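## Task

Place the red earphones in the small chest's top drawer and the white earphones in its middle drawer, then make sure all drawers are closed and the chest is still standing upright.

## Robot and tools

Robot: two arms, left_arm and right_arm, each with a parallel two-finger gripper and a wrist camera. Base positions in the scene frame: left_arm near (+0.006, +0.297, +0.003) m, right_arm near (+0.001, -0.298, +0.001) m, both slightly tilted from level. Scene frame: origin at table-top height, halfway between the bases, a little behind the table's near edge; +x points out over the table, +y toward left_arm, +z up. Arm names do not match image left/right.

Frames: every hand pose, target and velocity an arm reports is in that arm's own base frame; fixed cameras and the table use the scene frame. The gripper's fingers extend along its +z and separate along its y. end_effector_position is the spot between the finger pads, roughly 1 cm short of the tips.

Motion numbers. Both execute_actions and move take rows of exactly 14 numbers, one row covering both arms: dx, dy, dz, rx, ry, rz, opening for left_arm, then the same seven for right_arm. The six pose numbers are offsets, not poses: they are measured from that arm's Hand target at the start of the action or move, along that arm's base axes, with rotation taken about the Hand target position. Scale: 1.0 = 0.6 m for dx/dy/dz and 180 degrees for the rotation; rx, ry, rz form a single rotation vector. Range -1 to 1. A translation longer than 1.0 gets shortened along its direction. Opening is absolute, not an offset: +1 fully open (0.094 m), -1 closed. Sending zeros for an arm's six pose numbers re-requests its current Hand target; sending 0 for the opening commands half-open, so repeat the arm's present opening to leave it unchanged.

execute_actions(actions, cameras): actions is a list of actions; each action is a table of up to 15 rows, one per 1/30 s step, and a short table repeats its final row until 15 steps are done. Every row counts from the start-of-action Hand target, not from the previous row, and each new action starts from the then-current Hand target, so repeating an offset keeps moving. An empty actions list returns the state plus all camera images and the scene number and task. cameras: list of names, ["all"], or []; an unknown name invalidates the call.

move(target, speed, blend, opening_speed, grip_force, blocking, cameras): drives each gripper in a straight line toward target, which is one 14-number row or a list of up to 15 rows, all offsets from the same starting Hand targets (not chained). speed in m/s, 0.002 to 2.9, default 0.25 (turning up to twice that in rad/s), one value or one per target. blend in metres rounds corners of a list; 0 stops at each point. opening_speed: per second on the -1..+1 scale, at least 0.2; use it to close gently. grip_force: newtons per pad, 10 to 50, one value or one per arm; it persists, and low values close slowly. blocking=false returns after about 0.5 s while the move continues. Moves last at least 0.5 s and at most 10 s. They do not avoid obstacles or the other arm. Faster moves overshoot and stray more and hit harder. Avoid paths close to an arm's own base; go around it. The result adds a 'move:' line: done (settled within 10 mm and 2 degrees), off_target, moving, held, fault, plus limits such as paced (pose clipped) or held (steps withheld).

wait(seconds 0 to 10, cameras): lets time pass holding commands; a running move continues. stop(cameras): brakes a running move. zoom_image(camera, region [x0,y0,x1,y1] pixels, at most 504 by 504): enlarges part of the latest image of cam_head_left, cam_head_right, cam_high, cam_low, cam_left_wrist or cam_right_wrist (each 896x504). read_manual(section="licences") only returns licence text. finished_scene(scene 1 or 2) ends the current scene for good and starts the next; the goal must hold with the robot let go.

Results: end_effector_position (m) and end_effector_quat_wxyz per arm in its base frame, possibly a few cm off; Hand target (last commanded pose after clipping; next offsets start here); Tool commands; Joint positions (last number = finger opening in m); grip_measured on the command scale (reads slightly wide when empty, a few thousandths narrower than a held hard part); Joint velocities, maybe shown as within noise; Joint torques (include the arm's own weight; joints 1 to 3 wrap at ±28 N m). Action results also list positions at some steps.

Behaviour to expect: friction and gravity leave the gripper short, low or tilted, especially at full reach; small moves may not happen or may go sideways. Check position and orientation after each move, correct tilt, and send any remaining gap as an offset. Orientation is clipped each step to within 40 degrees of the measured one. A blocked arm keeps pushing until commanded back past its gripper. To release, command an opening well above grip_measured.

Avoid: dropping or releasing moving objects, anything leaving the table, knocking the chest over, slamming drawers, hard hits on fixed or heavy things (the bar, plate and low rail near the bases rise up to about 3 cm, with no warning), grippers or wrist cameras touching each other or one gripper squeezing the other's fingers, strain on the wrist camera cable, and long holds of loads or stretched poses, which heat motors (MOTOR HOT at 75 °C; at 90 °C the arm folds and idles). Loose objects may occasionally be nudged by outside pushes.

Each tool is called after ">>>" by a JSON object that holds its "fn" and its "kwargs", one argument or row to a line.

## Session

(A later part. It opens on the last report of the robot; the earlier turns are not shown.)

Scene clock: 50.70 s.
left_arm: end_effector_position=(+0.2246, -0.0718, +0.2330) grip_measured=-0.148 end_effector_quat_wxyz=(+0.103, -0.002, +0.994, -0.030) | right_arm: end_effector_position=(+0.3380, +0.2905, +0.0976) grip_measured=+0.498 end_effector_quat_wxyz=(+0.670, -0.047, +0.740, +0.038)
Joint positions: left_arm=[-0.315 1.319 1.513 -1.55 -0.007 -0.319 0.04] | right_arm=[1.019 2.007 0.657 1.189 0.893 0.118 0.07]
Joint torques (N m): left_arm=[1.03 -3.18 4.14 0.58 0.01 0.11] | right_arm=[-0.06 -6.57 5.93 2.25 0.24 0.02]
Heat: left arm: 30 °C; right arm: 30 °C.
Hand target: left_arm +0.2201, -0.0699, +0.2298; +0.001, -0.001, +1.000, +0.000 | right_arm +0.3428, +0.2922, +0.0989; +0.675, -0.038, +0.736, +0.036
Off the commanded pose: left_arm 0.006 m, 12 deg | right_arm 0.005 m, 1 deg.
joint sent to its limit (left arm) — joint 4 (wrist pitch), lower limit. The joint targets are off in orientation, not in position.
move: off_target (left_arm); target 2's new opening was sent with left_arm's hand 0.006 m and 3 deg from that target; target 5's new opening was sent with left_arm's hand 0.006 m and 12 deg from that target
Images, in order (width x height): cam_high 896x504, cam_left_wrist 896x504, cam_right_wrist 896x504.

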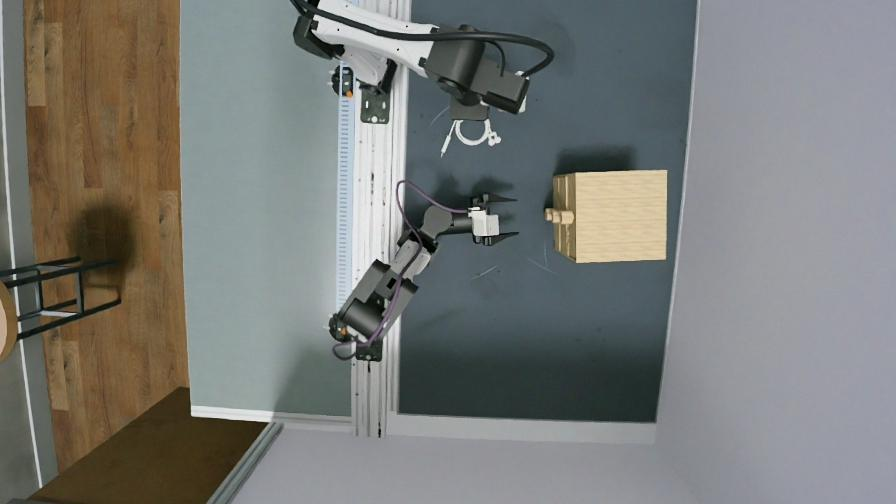

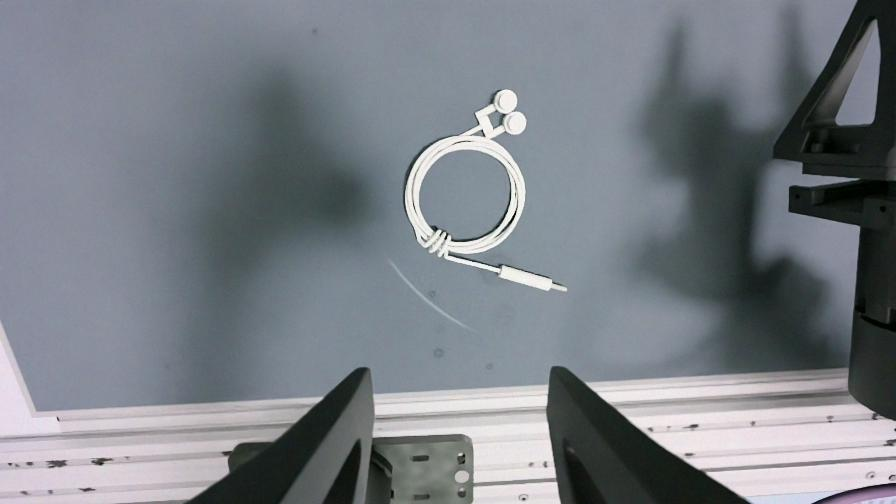

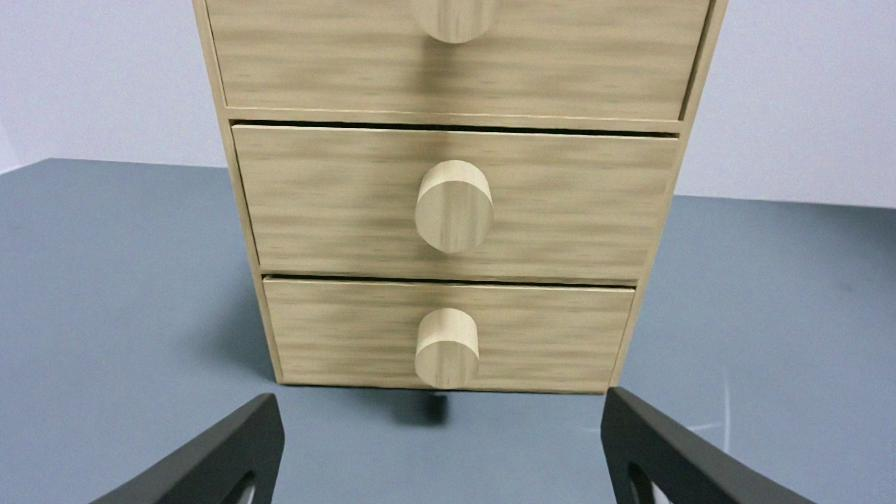

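>>> {"fn": "move", "kwargs": {
  "target": [
    [0.065,0.0165,-0.348,0,0,0,-0.15,0.212,0.02,0,0,0,0,0.5],
    [0.065,0.0165,-0.348,0,0,0,-1,0.212,0.02,0,0,0,0,-0.5],
    [0.065,0.0165,0.1,0,0,0,-1,0.037,-0.001,0,0,0,0,-0.5]
  ],
  "speed": 0.17,
  "cameras": ["cam_left_wrist","cam_right_wrist","cam_high"]
}}

Scene clock: 56.03 s.
left_arm: end_effector_position=(+0.2606, -0.0622, +0.2790) grip_measured=-0.965 end_effector_quat_wxyz=(+0.174, -0.001, +0.984, -0.040) | right_arm: end_effector_position=(+0.3700, +0.2950, +0.1050) grip_measured=-0.442 end_effector_quat_wxyz=(+0.686, -0.030, +0.726, +0.044)
Joint positions: left_arm=[-0.237 1.379 1.72 -1.552 -0.004 -0.239 0.002] | right_arm=[0.951 2.08 0.753 1.244 0.844 0.084 0.026]
Joint torques (N m): left_arm=[1.21 -4.59 7.16 0.9 -0.03 0.11] | right_arm=[0.9 -11.06 2.19 1.6 0.14 0.2]
Heat: left arm: 30 °C; right arm: 30 °C.
Hand target: left_arm +0.2592, -0.0600, +0.2898; +0.001, -0.001, +1.000, -0.001 | right_arm +0.3651, +0.2917, +0.0987; +0.675, -0.038, +0.736, +0.036
Off the commanded pose: left_arm 0.011 m, 20 deg | right_arm 0.009 m, 2 deg.
joint sent to its limit (left arm) — joint 4 (wrist pitch), lower limit. The joint targets are off in orientation, not in position.
move: off_target (left_arm); target 2's new opening was sent with right_arm's hand 0.017 m and 2 deg from that target
Images, in order (width x height): cam_high 896x504, cam_left_wrist 896x504, cam_right_wrist 896x504.

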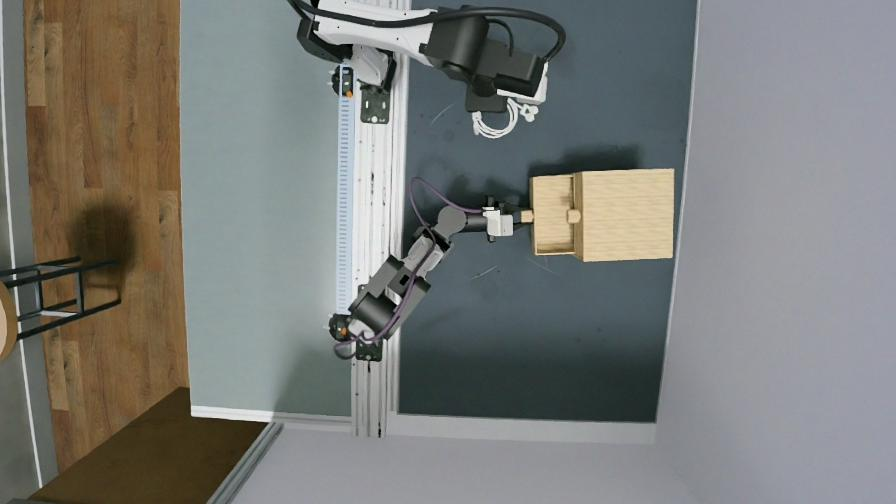

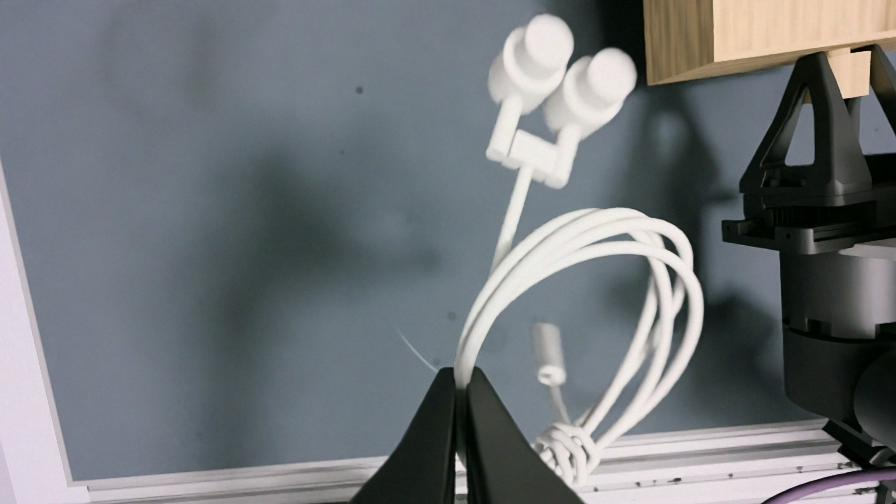

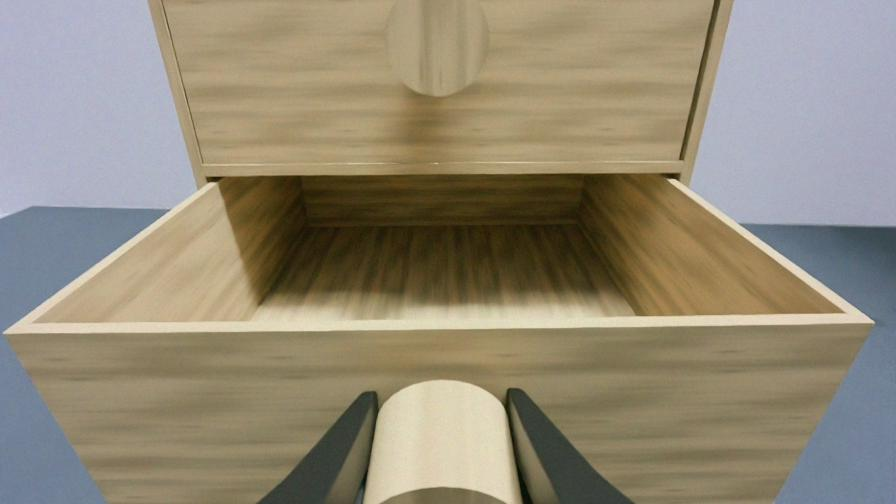

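>>> {"fn": "move", "kwargs": {
  "target": [
    [0.068,-0.2,0.067,0,0,0.2,-1,0,0,0,0,0,0,-0.5],
    [0.251,-0.367,0.067,0,0,0.42,-1,0,0,0,0,0,0,-0.5],
    [0.251,-0.367,-0.11,0,0,0.42,-1,0,0,0,0,0,0,-0.5]
  ],
  "speed": [0.3,0.25,0.15],
  "blend": [0.04,0,0],
  "cameras": ["cam_left_wrist","cam_right_wrist","cam_high"]
}}

Scene clock: 62.93 s.
left_arm: end_effector_position=(+0.4114, -0.2824, +0.2277) grip_measured=-0.965 end_effector_quat_wxyz=(+0.067, -0.593, +0.780, -0.187) | right_arm: end_effector_position=(+0.3700, +0.2950, +0.1050) grip_measured=-0.442 end_effector_quat_wxyz=(+0.686, -0.030, +0.726, +0.044)
Joint positions: left_arm=[-0.605 2.308 2.691 -1.553 -0.011 -1.902 0.002] | right_arm=[0.951 2.08 0.753 1.244 0.844 0.084 0.026]
Joint torques (N m): left_arm=[0.64 -10.74 3.88 0.89 -0.09 -0.15] | right_arm=[0.9 -11.03 2.21 1.6 0.14 0.2]
Heat: left arm: 30 °C; right arm: 32 °C.
Hand target: left_arm +0.4096, -0.2804, +0.2239; +0.001, -0.613, +0.790, +0.000 | right_arm +0.3651, +0.2917, +0.0987; +0.675, -0.038, +0.736, +0.036
Off the commanded pose: left_arm 0.005 m, 23 deg | right_arm 0.009 m, 2 deg.
elbow stopped short (left arm): the move would have taken joint 3 (elbow) straighter than the controller allows.
joint sent to its limit (left arm) — joint 4 (wrist pitch), lower limit. The joint targets are off in orientation, not in position.
move: off_target (left_arm)
Images, in order (width x height): cam_high 896x504, cam_left_wrist 896x504, cam_right_wrist 896x504.

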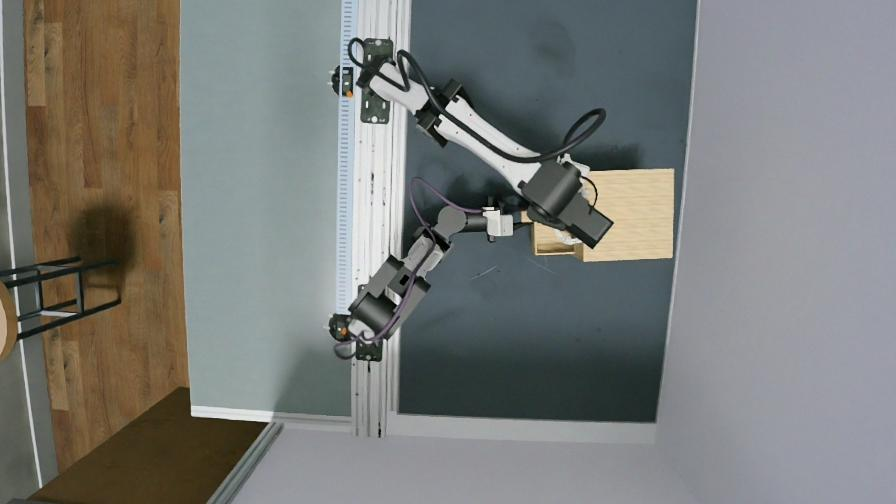

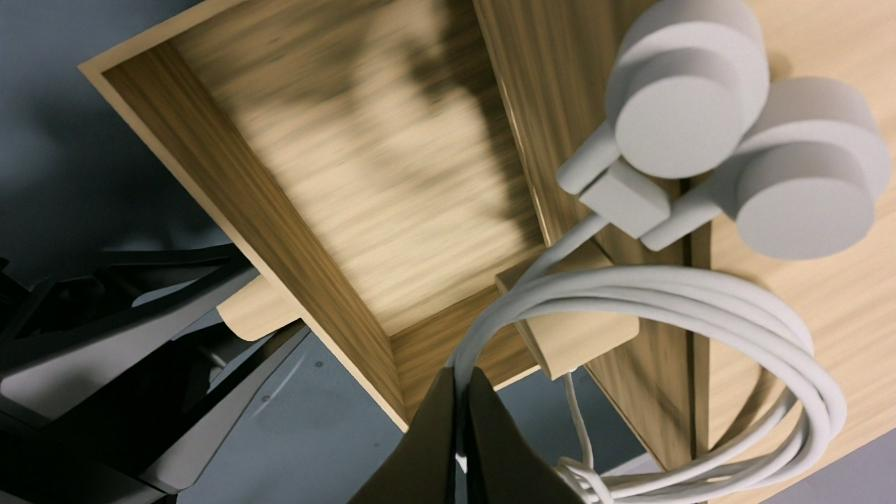

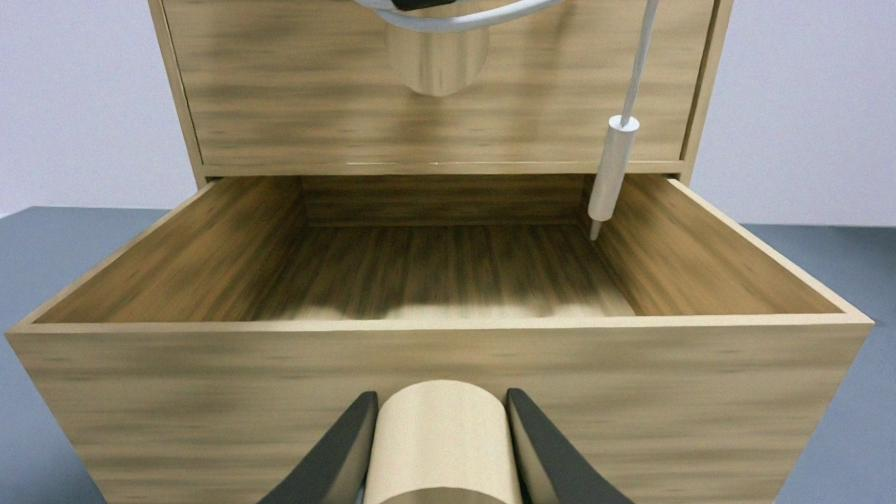

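>>> {"fn": "move", "kwargs": {
  "target": [
    [-0.02,0.01,0.1,0,0,-0.4,-1,0,0,0,0,0,0,-0.5],
    [0.01,0.015,0.1,0,0,-0.86,-1,0,0,0,0,0,0,-0.5],
    [0.01,0.015,0,0,0,-0.86,-1,0,0,0,0,0,0,-0.5]
  ],
  "speed": [0.5,0.5,0.12],
  "cameras": ["cam_left_wrist","cam_right_wrist"]
}}

Scene clock: 70.67 s.
left_arm: end_effector_position=(+0.4196, -0.2685, +0.2270) grip_measured=-0.966 end_effector_quat_wxyz=(+0.196, +0.615, +0.764, +0.016) | right_arm: end_effector_position=(+0.3700, +0.2950, +0.1050) grip_measured=-0.442 end_effector_quat_wxyz=(+0.686, -0.030, +0.726, +0.044)
Joint positions: left_arm=[-0.565 2.309 2.69 -1.557 0.012 0.788 0.002] | right_arm=[0.951 2.08 0.753 1.244 0.844 0.084 0.026]
Joint torques (N m): left_arm=[-0.66 -10.97 4.03 0.99 -0.1 0.13] | right_arm=[0.87 -11.03 2.21 1.6 0.14 0.2]
Heat: left arm: 31 °C; right arm: 33 °C.
Hand target: left_arm +0.4157, -0.2713, +0.2240; +0.001, +0.637, +0.771, -0.001 | right_arm +0.3651, +0.2917, +0.0987; +0.675, -0.038, +0.736, +0.036
Off the commanded pose: left_arm 0.006 m, 23 deg | right_arm 0.009 m, 2 deg.
joint sent to its limit (left arm) — joint 4 (wrist pitch), lower limit. The joint targets are off in orientation, not in position.
move: off_target (left_arm)
Images, in order (width x height): cam_left_wrist 896x504, cam_right_wrist 896x504.

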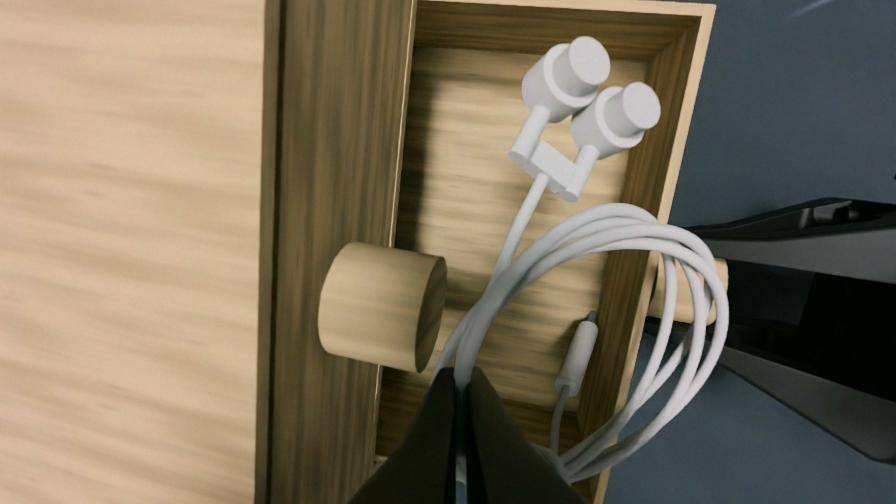

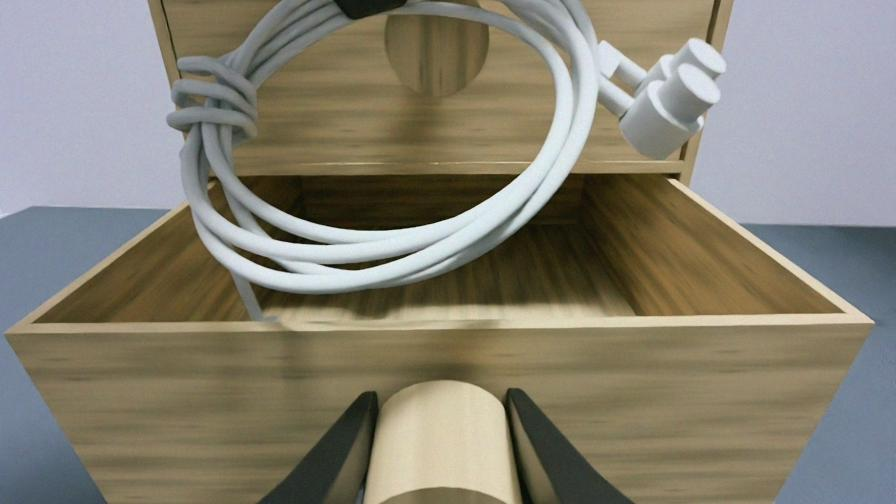

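>>> {"fn": "move", "kwargs": {
  "target": [
    [0.02,0.022,0,0,0,0,-1,0,0,0,0,0,0,-0.5],
    [0.02,0.022,-0.11,0,0,0,-1,0,0,0,0,0,0,-0.5]
  ],
  "speed": 0.12,
  "cameras": ["cam_left_wrist","cam_right_wrist"]
}}

Scene clock: 75.97 s.
left_arm: end_effector_position=(+0.4282, -0.2546, +0.1742) grip_measured=-0.966 end_effector_quat_wxyz=(+0.127, +0.625, +0.770, +0.024) | right_arm: end_effector_position=(+0.3700, +0.2950, +0.1050) grip_measured=-0.442 end_effector_quat_wxyz=(+0.686, -0.030, +0.726, +0.044)
Joint positions: left_arm=[-0.541 2.392 2.65 -1.571 -0.012 0.825 0.002] | right_arm=[0.951 2.08 0.753 1.244 0.844 0.084 0.026]
Joint torques (N m): left_arm=[0.2 -9.26 3.33 0.88 0.14 0.14] | right_arm=[0.9 -11.06 2.19 1.6 0.14 0.2]
Heat: left arm: 31 °C; right arm: 33 °C.
Hand target: left_arm +0.4276, -0.2581, +0.1579; +0.000, +0.637, +0.771, -0.001 | right_arm +0.3651, +0.2917, +0.0987; +0.675, -0.038, +0.736, +0.036
Off the commanded pose: left_arm 0.017 m, 15 deg | right_arm 0.009 m, 2 deg.
joint read past its limit (left arm) — joint 4 (wrist pitch), lower limit.
joint sent to its limit (left arm) — joint 4 (wrist pitch), lower limit. The joint targets are off in orientation, not in position.
move: off_target (left_arm)
Images, in order (width x height): cam_left_wrist 896x504, cam_right_wrist 896x504.

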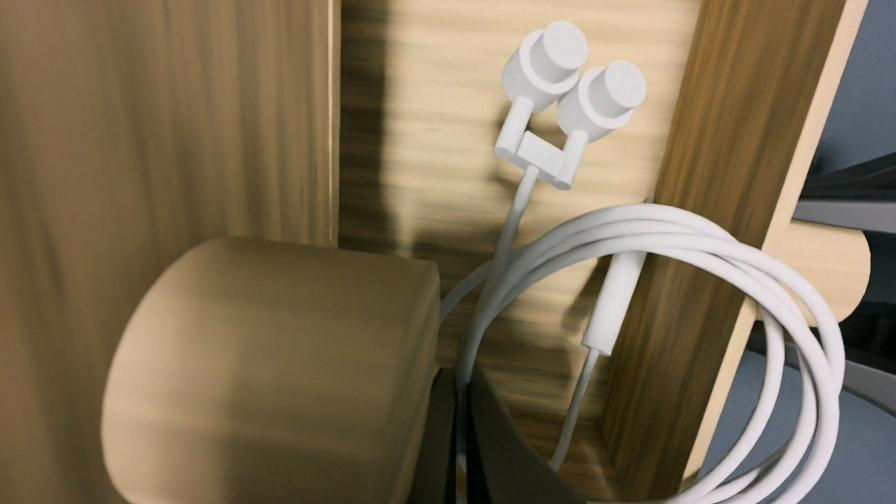

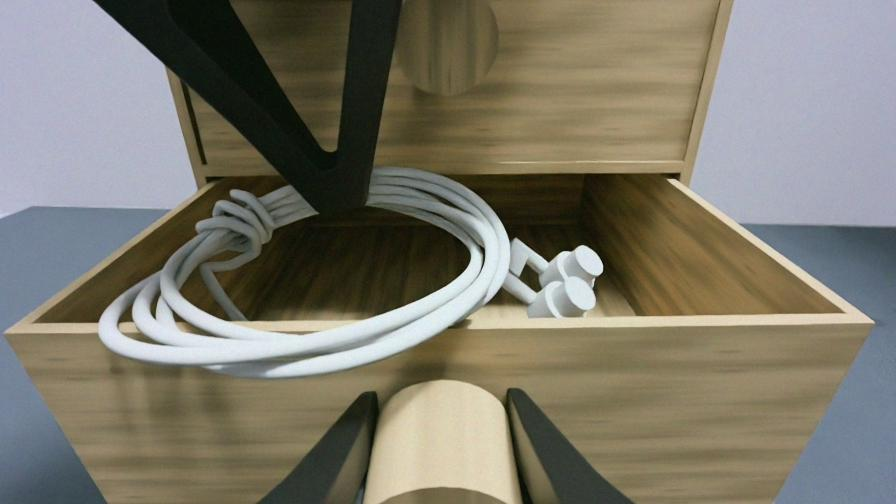

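>>> {"fn": "move", "kwargs": {
  "target": [
    [0.01,0,0.06,0,0,0,-1,0,0,0,0,0,0,-0.5],
    [0.02,0,0.06,0,0,0.08,-1,-0.058,-0.005,0,0,0,0,-0.5],
    [0.02,0,-0.02,0,0,0.08,-1,-0.058,-0.005,0,0,0,0,-0.5]
  ],
  "speed": 0.12,
  "cameras": ["cam_left_wrist","cam_right_wrist"]
}}

Scene clock: 81.43 s.
left_arm: end_effector_position=(+0.4344, -0.2539, +0.1729) grip_measured=-0.966 end_effector_quat_wxyz=(+0.133, +0.537, +0.833, +0.018) | right_arm: end_effector_position=(+0.3346, +0.2922, +0.1029) grip_measured=-0.442 end_effector_quat_wxyz=(+0.683, -0.031, +0.728, +0.044)
Joint positions: left_arm=[-0.538 2.419 2.693 -1.577 -0.026 0.61 0.002] | right_arm=[1.037 2.032 0.659 1.269 0.928 0.105 0.026]
Joint torques (N m): left_arm=[0.95 -6.65 4.36 0.99 0.25 -0.11] | right_arm=[0.9 -10.58 2.09 1.58 0.15 0.17]
Heat: left arm: 31 °C; right arm: 33 °C.
Hand target: left_arm +0.4397, -0.2581, +0.1459; +0.001, +0.535, +0.845, -0.001 | right_arm +0.3302, +0.2886, +0.0988; +0.675, -0.038, +0.736, +0.036
Off the commanded pose: left_arm 0.028 m, 15 deg | right_arm 0.007 m, 2 deg.
joint read past its limit (left arm) — joint 4 (wrist pitch), lower limit.
joint sent to its limit (left arm) — joint 4 (wrist pitch), lower limit. The joint targets are off in orientation, not in position.
move: off_target (left_arm)
Images, in order (width x height): cam_left_wrist 896x504, cam_right_wrist 896x504.

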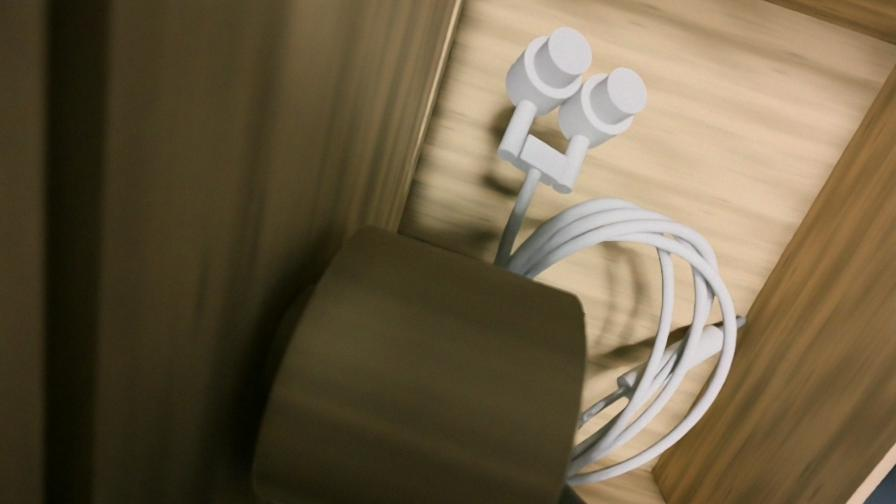

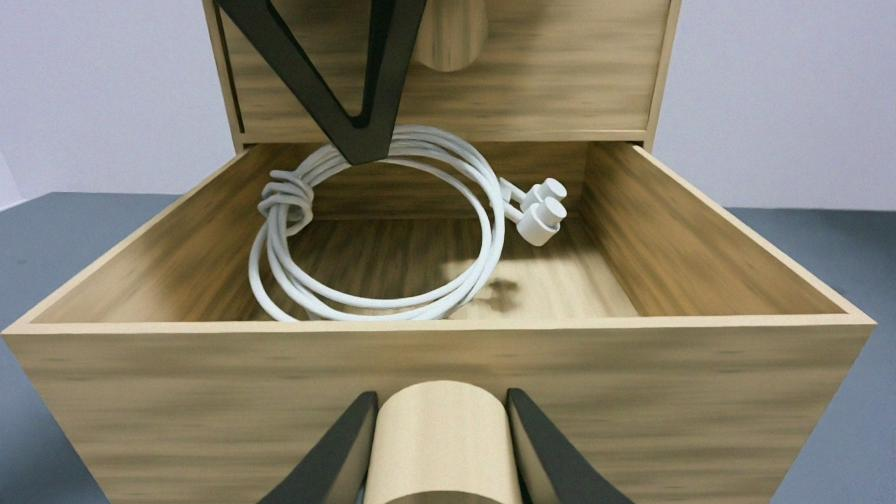

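>>> {"fn": "move", "kwargs": {
  "target": [
    [0,0,0.04,0,0,0,-0.4,0,0,0,0,0,0,-0.5],
    [0,0,0.3,0,0,0,-0.4,0,0,0,0,0,0,-0.5],
    [-0.2,0.1,0.3,0,0,0,-0.4,0,0,0,0,0,0,-0.5]
  ],
  "speed": 0.13,
  "cameras": ["cam_right_wrist","cam_high"]
}}

Scene clock: 88.27 s.
left_arm: end_effector_position=(+0.3290, -0.1993, +0.3178) grip_measured=-0.402 end_effector_quat_wxyz=(+0.242, +0.521, +0.819, +0.006) | right_arm: end_effector_position=(+0.3344, +0.2911, +0.1024) grip_measured=-0.442 end_effector_quat_wxyz=(+0.683, -0.029, +0.729, +0.042)
Joint positions: left_arm=[-0.546 1.791 2.267 -1.557 -0.003 0.587 0.028] | right_arm=[1.037 2.032 0.657 1.269 0.933 0.107 0.026]
Joint torques (N m): left_arm=[-0.46 -9.66 3.79 1.19 -0.02 -0.09] | right_arm=[0.91 -10.59 2.24 1.58 0.11 0.16]
Heat: left arm: 32 °C; right arm: 33 °C.
Hand target: left_arm +0.3197, -0.1981, +0.3259; +0.001, +0.535, +0.845, -0.001 | right_arm +0.3302, +0.2886, +0.0988; +0.675, -0.038, +0.736, +0.036
Off the commanded pose: left_arm 0.012 m, 28 deg | right_arm 0.006 m, 2 deg.
elbow stopped short (left arm): the move would have taken joint 3 (elbow) straighter than the controller allows.
joint sent to its limit (left arm) — joint 4 (wrist pitch), lower limit. The joint targets are off in orientation, not in position.
move: off_target (left_arm)
Images, in order (width x height): cam_high 896x504, cam_right_wrist 896x504.

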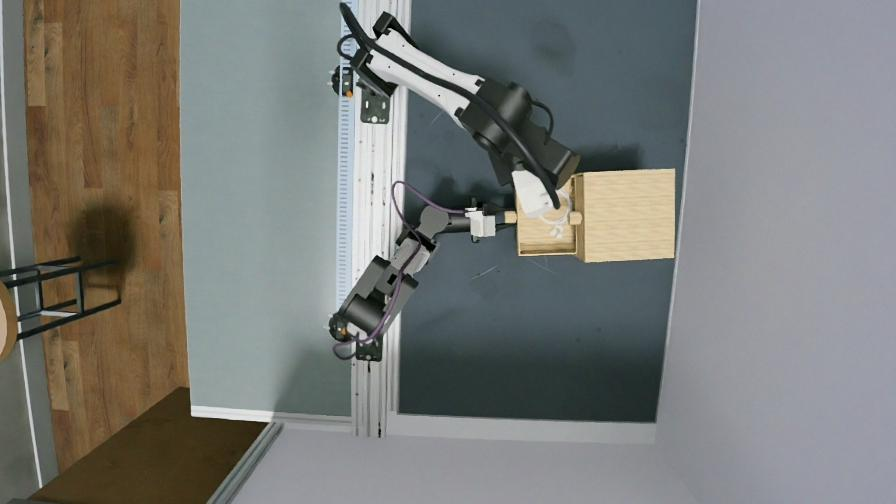

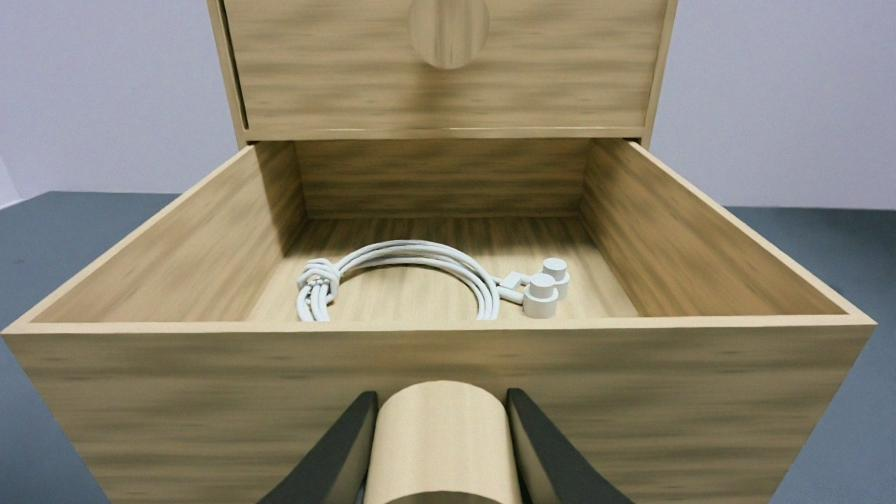

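>>> {"fn": "move", "kwargs": {
  "target": [
    [-0.06,0.12,0,0,0,0,-0.4,0,0,0.025,0,0,0,-0.5],
    [-0.12,0.2,0,0,0,0,-0.4,0.26,0.03,0.025,0,0,0,-0.5]
  ],
  "speed": 0.08,
  "cameras": ["cam_right_wrist","cam_high"]
}}

Scene clock: 95.43 s.
left_arm: end_effector_position=(+0.2528, -0.0825, +0.3245) grip_measured=-0.402 end_effector_quat_wxyz=(+0.248, +0.514, +0.819, +0.059) | right_arm: end_effector_position=(+0.4703, +0.3062, +0.1092) grip_measured=-0.442 end_effector_quat_wxyz=(+0.669, -0.034, +0.741, +0.037)
Joint positions: left_arm=[-0.311 1.333 1.834 -1.557 0.007 0.808 0.028] | right_arm=[0.77 2.203 1.109 0.964 0.665 0.089 0.026]
Joint torques (N m): left_arm=[1.14 -4.6 3.73 1.23 -0.03 0.08] | right_arm=[-2.19 -9.25 9.44 2.15 -0.16 -0.16]
Heat: left arm: 32 °C; right arm: 33 °C.
Hand target: left_arm +0.2477, -0.0781, +0.3259; +0.001, +0.535, +0.845, -0.001 | right_arm +0.4862, +0.3068, +0.1138; +0.675, -0.038, +0.736, +0.036
Off the commanded pose: left_arm 0.007 m, 29 deg | right_arm 0.017 m, 1 deg.
joint sent to its limit (left arm) — joint 4 (wrist pitch), lower limit. The joint targets are off in orientation, not in position.
move: off_target (left_arm, right_arm)
Images, in order (width x height): cam_high 896x504, cam_right_wrist 896x504.

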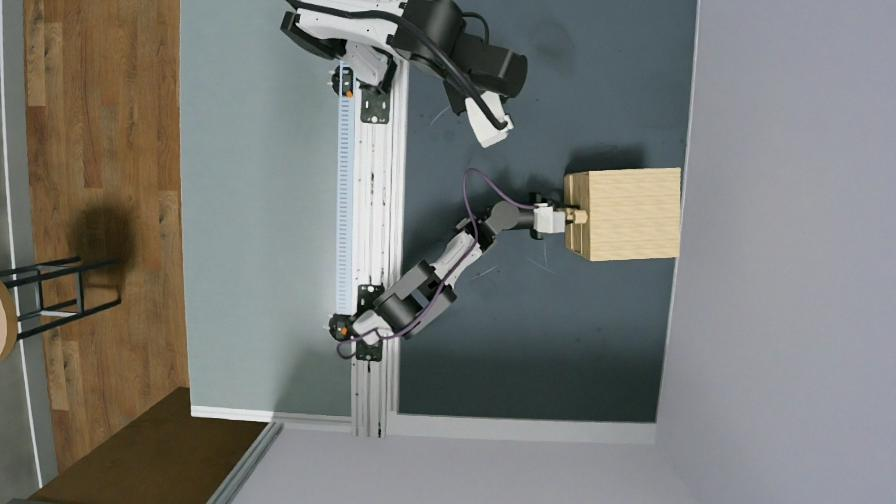

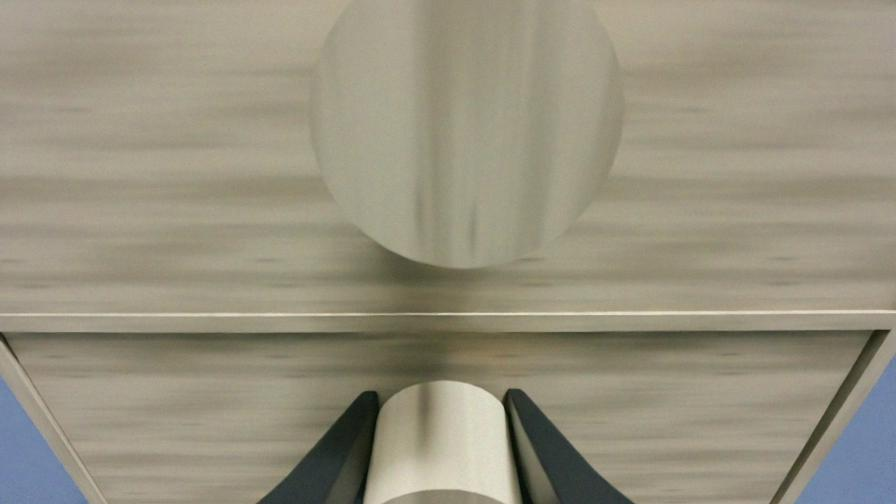

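>>> {"fn": "move", "kwargs": {
  "target": [0,0,0,0,0,0,-0.4,0.035,0.003,-0.005,0,0,0,-0.5],
  "speed": 0.08,
  "cameras": ["cam_right_wrist","cam_high"]
}}

Scene clock: 96.43 s.
left_arm: end_effector_position=(+0.2528, -0.0825, +0.3245) grip_measured=-0.402 end_effector_quat_wxyz=(+0.248, +0.514, +0.819, +0.059) | right_arm: end_effector_position=(+0.4911, +0.3098, +0.1079) grip_measured=-0.442 end_effector_quat_wxyz=(+0.670, -0.035, +0.740, +0.038)
Joint positions: left_arm=[-0.311 1.333 1.834 -1.557 0.007 0.809 0.028] | right_arm=[0.741 2.254 1.195 0.938 0.634 0.083 0.026]
Joint torques (N m): left_arm=[1.13 -4.6 3.71 1.23 -0.04 0.12] | right_arm=[-2.26 -9.62 9.55 2.13 -0.14 -0.13]
Heat: left arm: 31 °C; right arm: 33 °C.
Hand target: left_arm +0.2477, -0.0781, +0.3259; +0.001, +0.535, +0.845, -0.001 | right_arm +0.5073, +0.3084, +0.1108; +0.675, -0.038, +0.736, +0.036
Off the commanded pose: left_arm 0.007 m, 29 deg | right_arm 0.016 m, 1 deg.
joint sent to its limit (left arm) — joint 4 (wrist pitch), lower limit. The joint targets are off in orientation, not in position.
move: off_target (left_arm, right_arm)
Images, in order (width x height): cam_high 896x504, cam_right_wrist 896x504.

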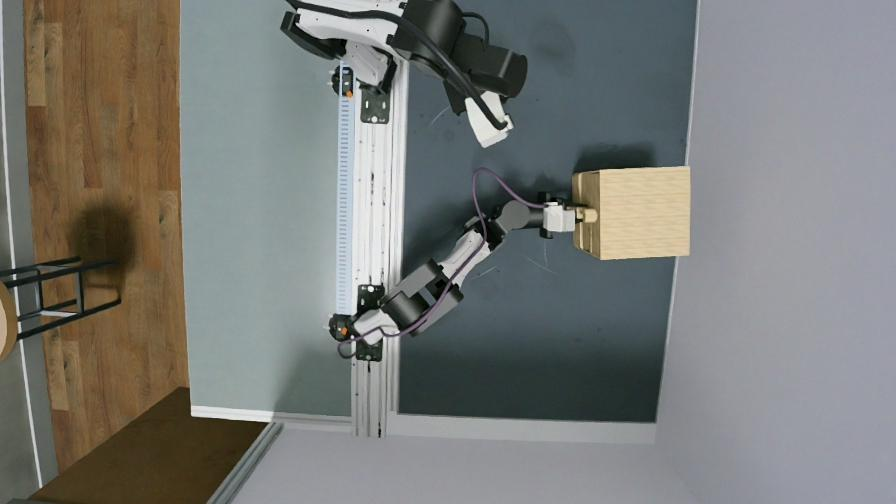

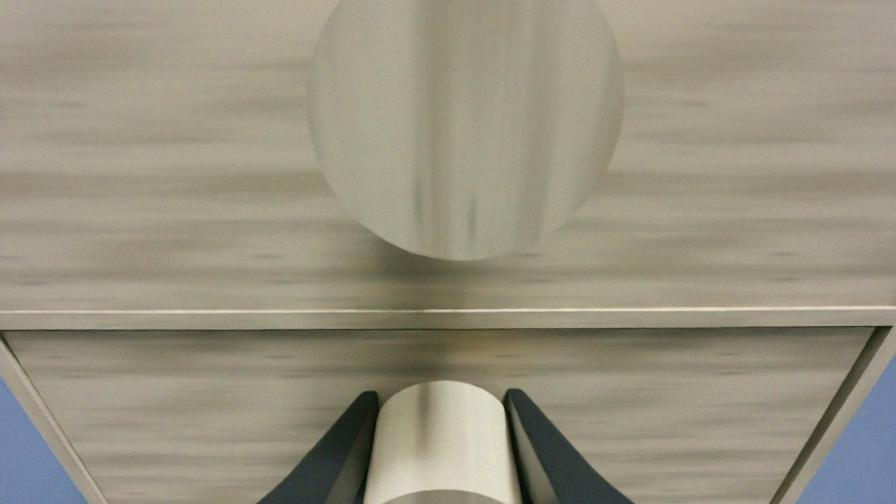

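>>> {"fn": "move", "kwargs": {
  "target": [
    [0,0,0,0,0,0,-0.4,-0.025,0,-0.005,0,0,0,-0.5],
    [0,0,0,0,0,0,-0.4,-0.025,0,-0.005,0,0,0,0.4],
    [0,0,0,0,0,0,-0.4,-0.25,0,0.0,0,0,0,0.4]
  ],
  "speed": 0.12,
  "cameras": ["cam_right_wrist","cam_high"]
}}

Scene clock: 99.67 s.
left_arm: end_effector_position=(+0.2528, -0.0825, +0.3245) grip_measured=-0.402 end_effector_quat_wxyz=(+0.248, +0.514, +0.819, +0.059) | right_arm: end_effector_position=(+0.3574, +0.3130, +0.0935) grip_measured=+0.398 end_effector_quat_wxyz=(+0.664, -0.059, +0.745, +0.024)
Joint positions: left_arm=[-0.311 1.333 1.834 -1.557 0.007 0.809 0.028] | right_arm=[1.006 2.072 0.79 1.098 0.882 0.099 0.066]
Joint torques (N m): left_arm=[1.13 -4.6 3.71 1.23 -0.04 0.12] | right_arm=[0.12 -12.96 3.29 2.25 0.28 0.18]
Heat: left arm: 31 °C; right arm: 34 °C.
Hand target: left_arm +0.2477, -0.0781, +0.3259; +0.001, +0.535, +0.845, -0.001 | right_arm +0.3572, +0.3084, +0.1108; +0.675, -0.038, +0.736, +0.036
Off the commanded pose: left_arm 0.007 m, 29 deg | right_arm 0.018 m, 3 deg.
joint sent to its limit (left arm) — joint 4 (wrist pitch), lower limit. The joint targets are off in orientation, not in position.
move: off_target (left_arm, right_arm)
Images, in order (width x height): cam_high 896x504, cam_right_wrist 896x504.

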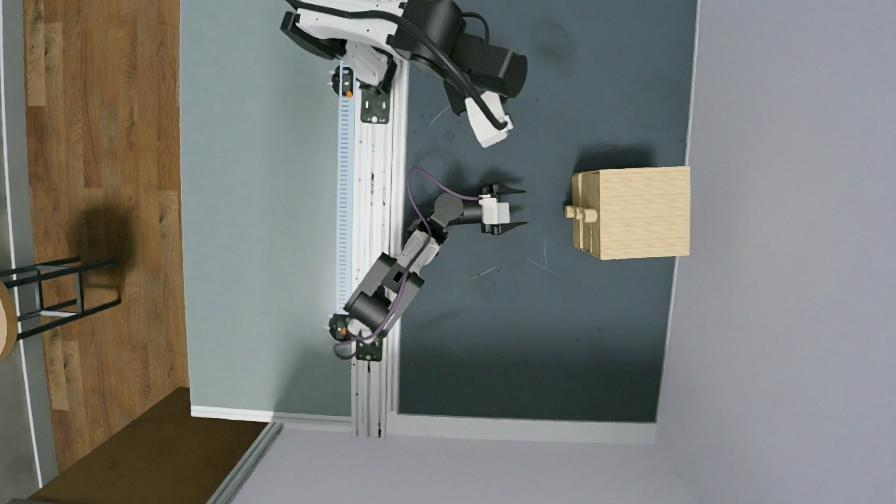

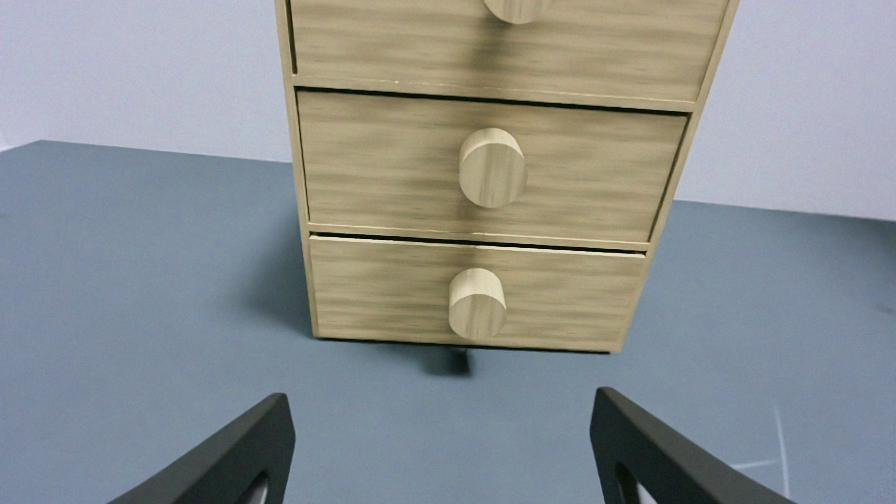

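>>> {"fn": "zoom_image", "kwargs": {
  "camera": "cam_right_wrist",
  "region": [270, 0, 750, 370]
}}

Scaled by 1.050 from the camera's 896x504 image, which has a finer 1280x720 frame.

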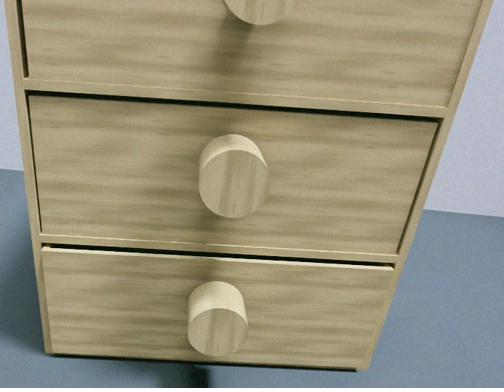

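>>> {"fn": "move", "kwargs": {
  "target": [
    [0,0,0,0,0,0,-0.4,0,-0.005,-0.105,0,0,0,-1],
    [0,0,0,0,0,0,-0.4,0.13,-0.003,-0.105,0,0,0,-1]
  ],
  "speed": 0.15,
  "cameras": ["cam_right_wrist"]
}}

Scene clock: 102.83 s.
left_arm: end_effector_position=(+0.2528, -0.0825, +0.3245) grip_measured=-0.402 end_effector_quat_wxyz=(+0.248, +0.514, +0.819, +0.059) | right_arm: end_effector_position=(+0.4302, +0.3042, +0.0571) grip_measured=-0.994 end_effector_quat_wxyz=(+0.680, -0.029, +0.731, +0.041)
Joint positions: left_arm=[-0.311 1.333 1.834 -1.557 0.007 0.809 0.028] | right_arm=[0.839 2.335 0.971 1.268 0.737 0.084 0]
Joint torques (N m): left_arm=[1.14 -4.6 3.71 1.23 -0.04 0.13] | right_arm=[-0.34 -8.62 6.04 1.95 -0.02 0.03]
Heat: left arm: 31 °C; right arm: 34 °C.
Hand target: left_arm +0.2477, -0.0781, +0.3259; +0.001, +0.535, +0.845, -0.001 | right_arm +0.4353, +0.3067, +0.0479; +0.675, -0.038, +0.736, +0.036
Off the commanded pose: left_arm 0.007 m, 29 deg | right_arm 0.011 m, 1 deg.
joint sent to its limit (left arm) — joint 4 (wrist pitch), lower limit. The joint targets are off in orientation, not in position.
move: off_target (left_arm, right_arm)
Images, in order (width x height): cam_right_wrist 896x504.

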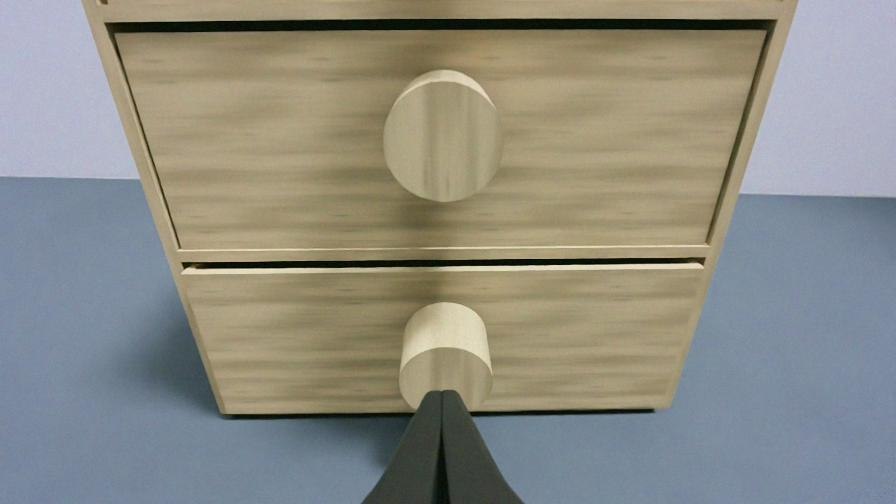

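>>> {"fn": "move", "kwargs": {
  "target": [
    [0,0,0,0,0,0,-0.4,0,0,-0.038,0,0,0,-1],
    [0,0,0,0,0,0,-0.4,0.085,0.006,-0.038,0,0,0,-1]
  ],
  "speed": 0.05,
  "cameras": ["cam_right_wrist","cam_high"]
}}

Scene clock: 105.50 s.
left_arm: end_effector_position=(+0.2528, -0.0825, +0.3245) grip_measured=-0.402 end_effector_quat_wxyz=(+0.248, +0.514, +0.819, +0.059) | right_arm: end_effector_position=(+0.4714, +0.3148, +0.0372) grip_measured=-0.994 end_effector_quat_wxyz=(+0.683, -0.031, +0.728, +0.046)
Joint positions: left_arm=[-0.311 1.333 1.834 -1.557 0.007 0.809 0.028] | right_arm=[0.781 2.477 1.157 1.242 0.67 0.073 0]
Joint torques (N m): left_arm=[1.13 -4.6 3.73 1.23 -0.03 0.13] | right_arm=[-2.61 -9.33 7.54 1.76 -0.16 0.01]
Heat: left arm: 30 °C; right arm: 34 °C.
Hand target: left_arm +0.2477, -0.0781, +0.3259; +0.001, +0.535, +0.845, -0.001 | right_arm +0.4863, +0.3103, +0.0250; +0.675, -0.038, +0.736, +0.036
Off the commanded pose: left_arm 0.007 m, 29 deg | right_arm 0.020 m, 2 deg.
joint sent to its limit (left arm) — joint 4 (wrist pitch), lower limit. The joint targets are off in orientation, not in position.
move: off_target (left_arm, right_arm)
Images, in order (width x height): cam_high 896x504, cam_right_wrist 896x504.

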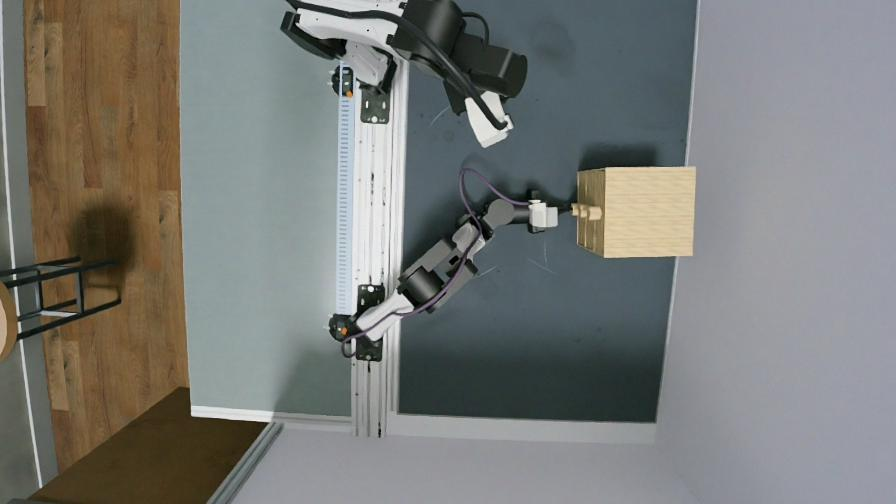

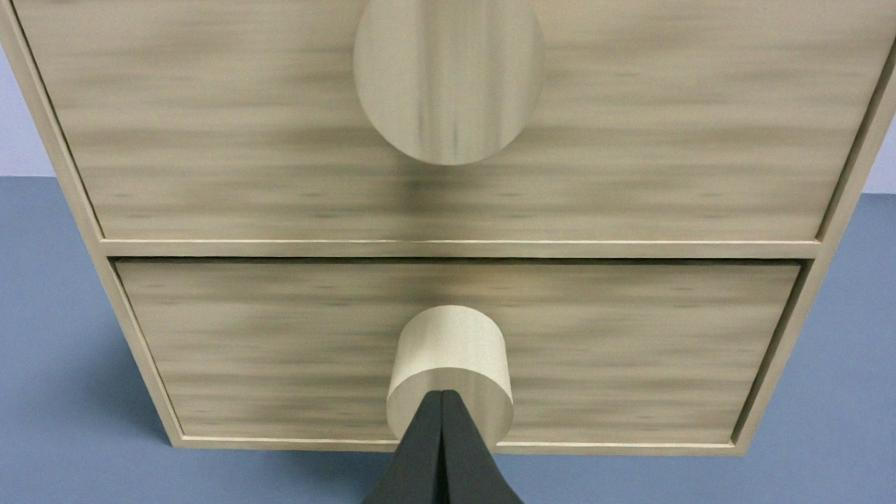

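Now flush. Back off and finish.

>>> {"fn": "move", "kwargs": {
  "target": [0,0,0,0,0,0,-0.4,-0.2,0,0.02,0,0,0,-1],
  "speed": 0.2
}}

>>> {"fn": "finished_scene", "kwargs": {
  "scene": 2
}}

Scene clock: 106.93 s.
left_arm: end_effector_position=(+0.2528, -0.0825, +0.3245) grip_measured=-0.402 end_effector_quat_wxyz=(+0.248, +0.514, +0.819, +0.059) | right_arm: end_effector_position=(+0.3649, +0.3149, +0.0247) grip_measured=-0.994 end_effector_quat_wxyz=(+0.670, -0.052, +0.740, +0.035)
Joint positions: left_arm=[-0.311 1.333 1.834 -1.557 0.007 0.809 0.028] | right_arm=[0.99 2.377 0.839 1.384 0.862 0.1 0]
Joint torques (N m): left_arm=[1.13 -4.6 3.73 1.23 -0.04 0.12] | right_arm=[-0.1 -13.45 1.85 2.04 0.27 0.12]
Heat: left arm: 30 °C; right arm: 34 °C.
Hand target: left_arm +0.2477, -0.0781, +0.3259; +0.001, +0.535, +0.845, -0.001 | right_arm +0.3662, +0.3102, +0.0369; +0.675, -0.038, +0.736, +0.036
Off the commanded pose: left_arm 0.007 m, 29 deg | right_arm 0.013 m, 2 deg.
joint sent to its limit (left arm) — joint 4 (wrist pitch), lower limit. The joint targets are off in orientation, not in position.
move: off_target (left_arm, right_arm)

The scene is finished: the task was done.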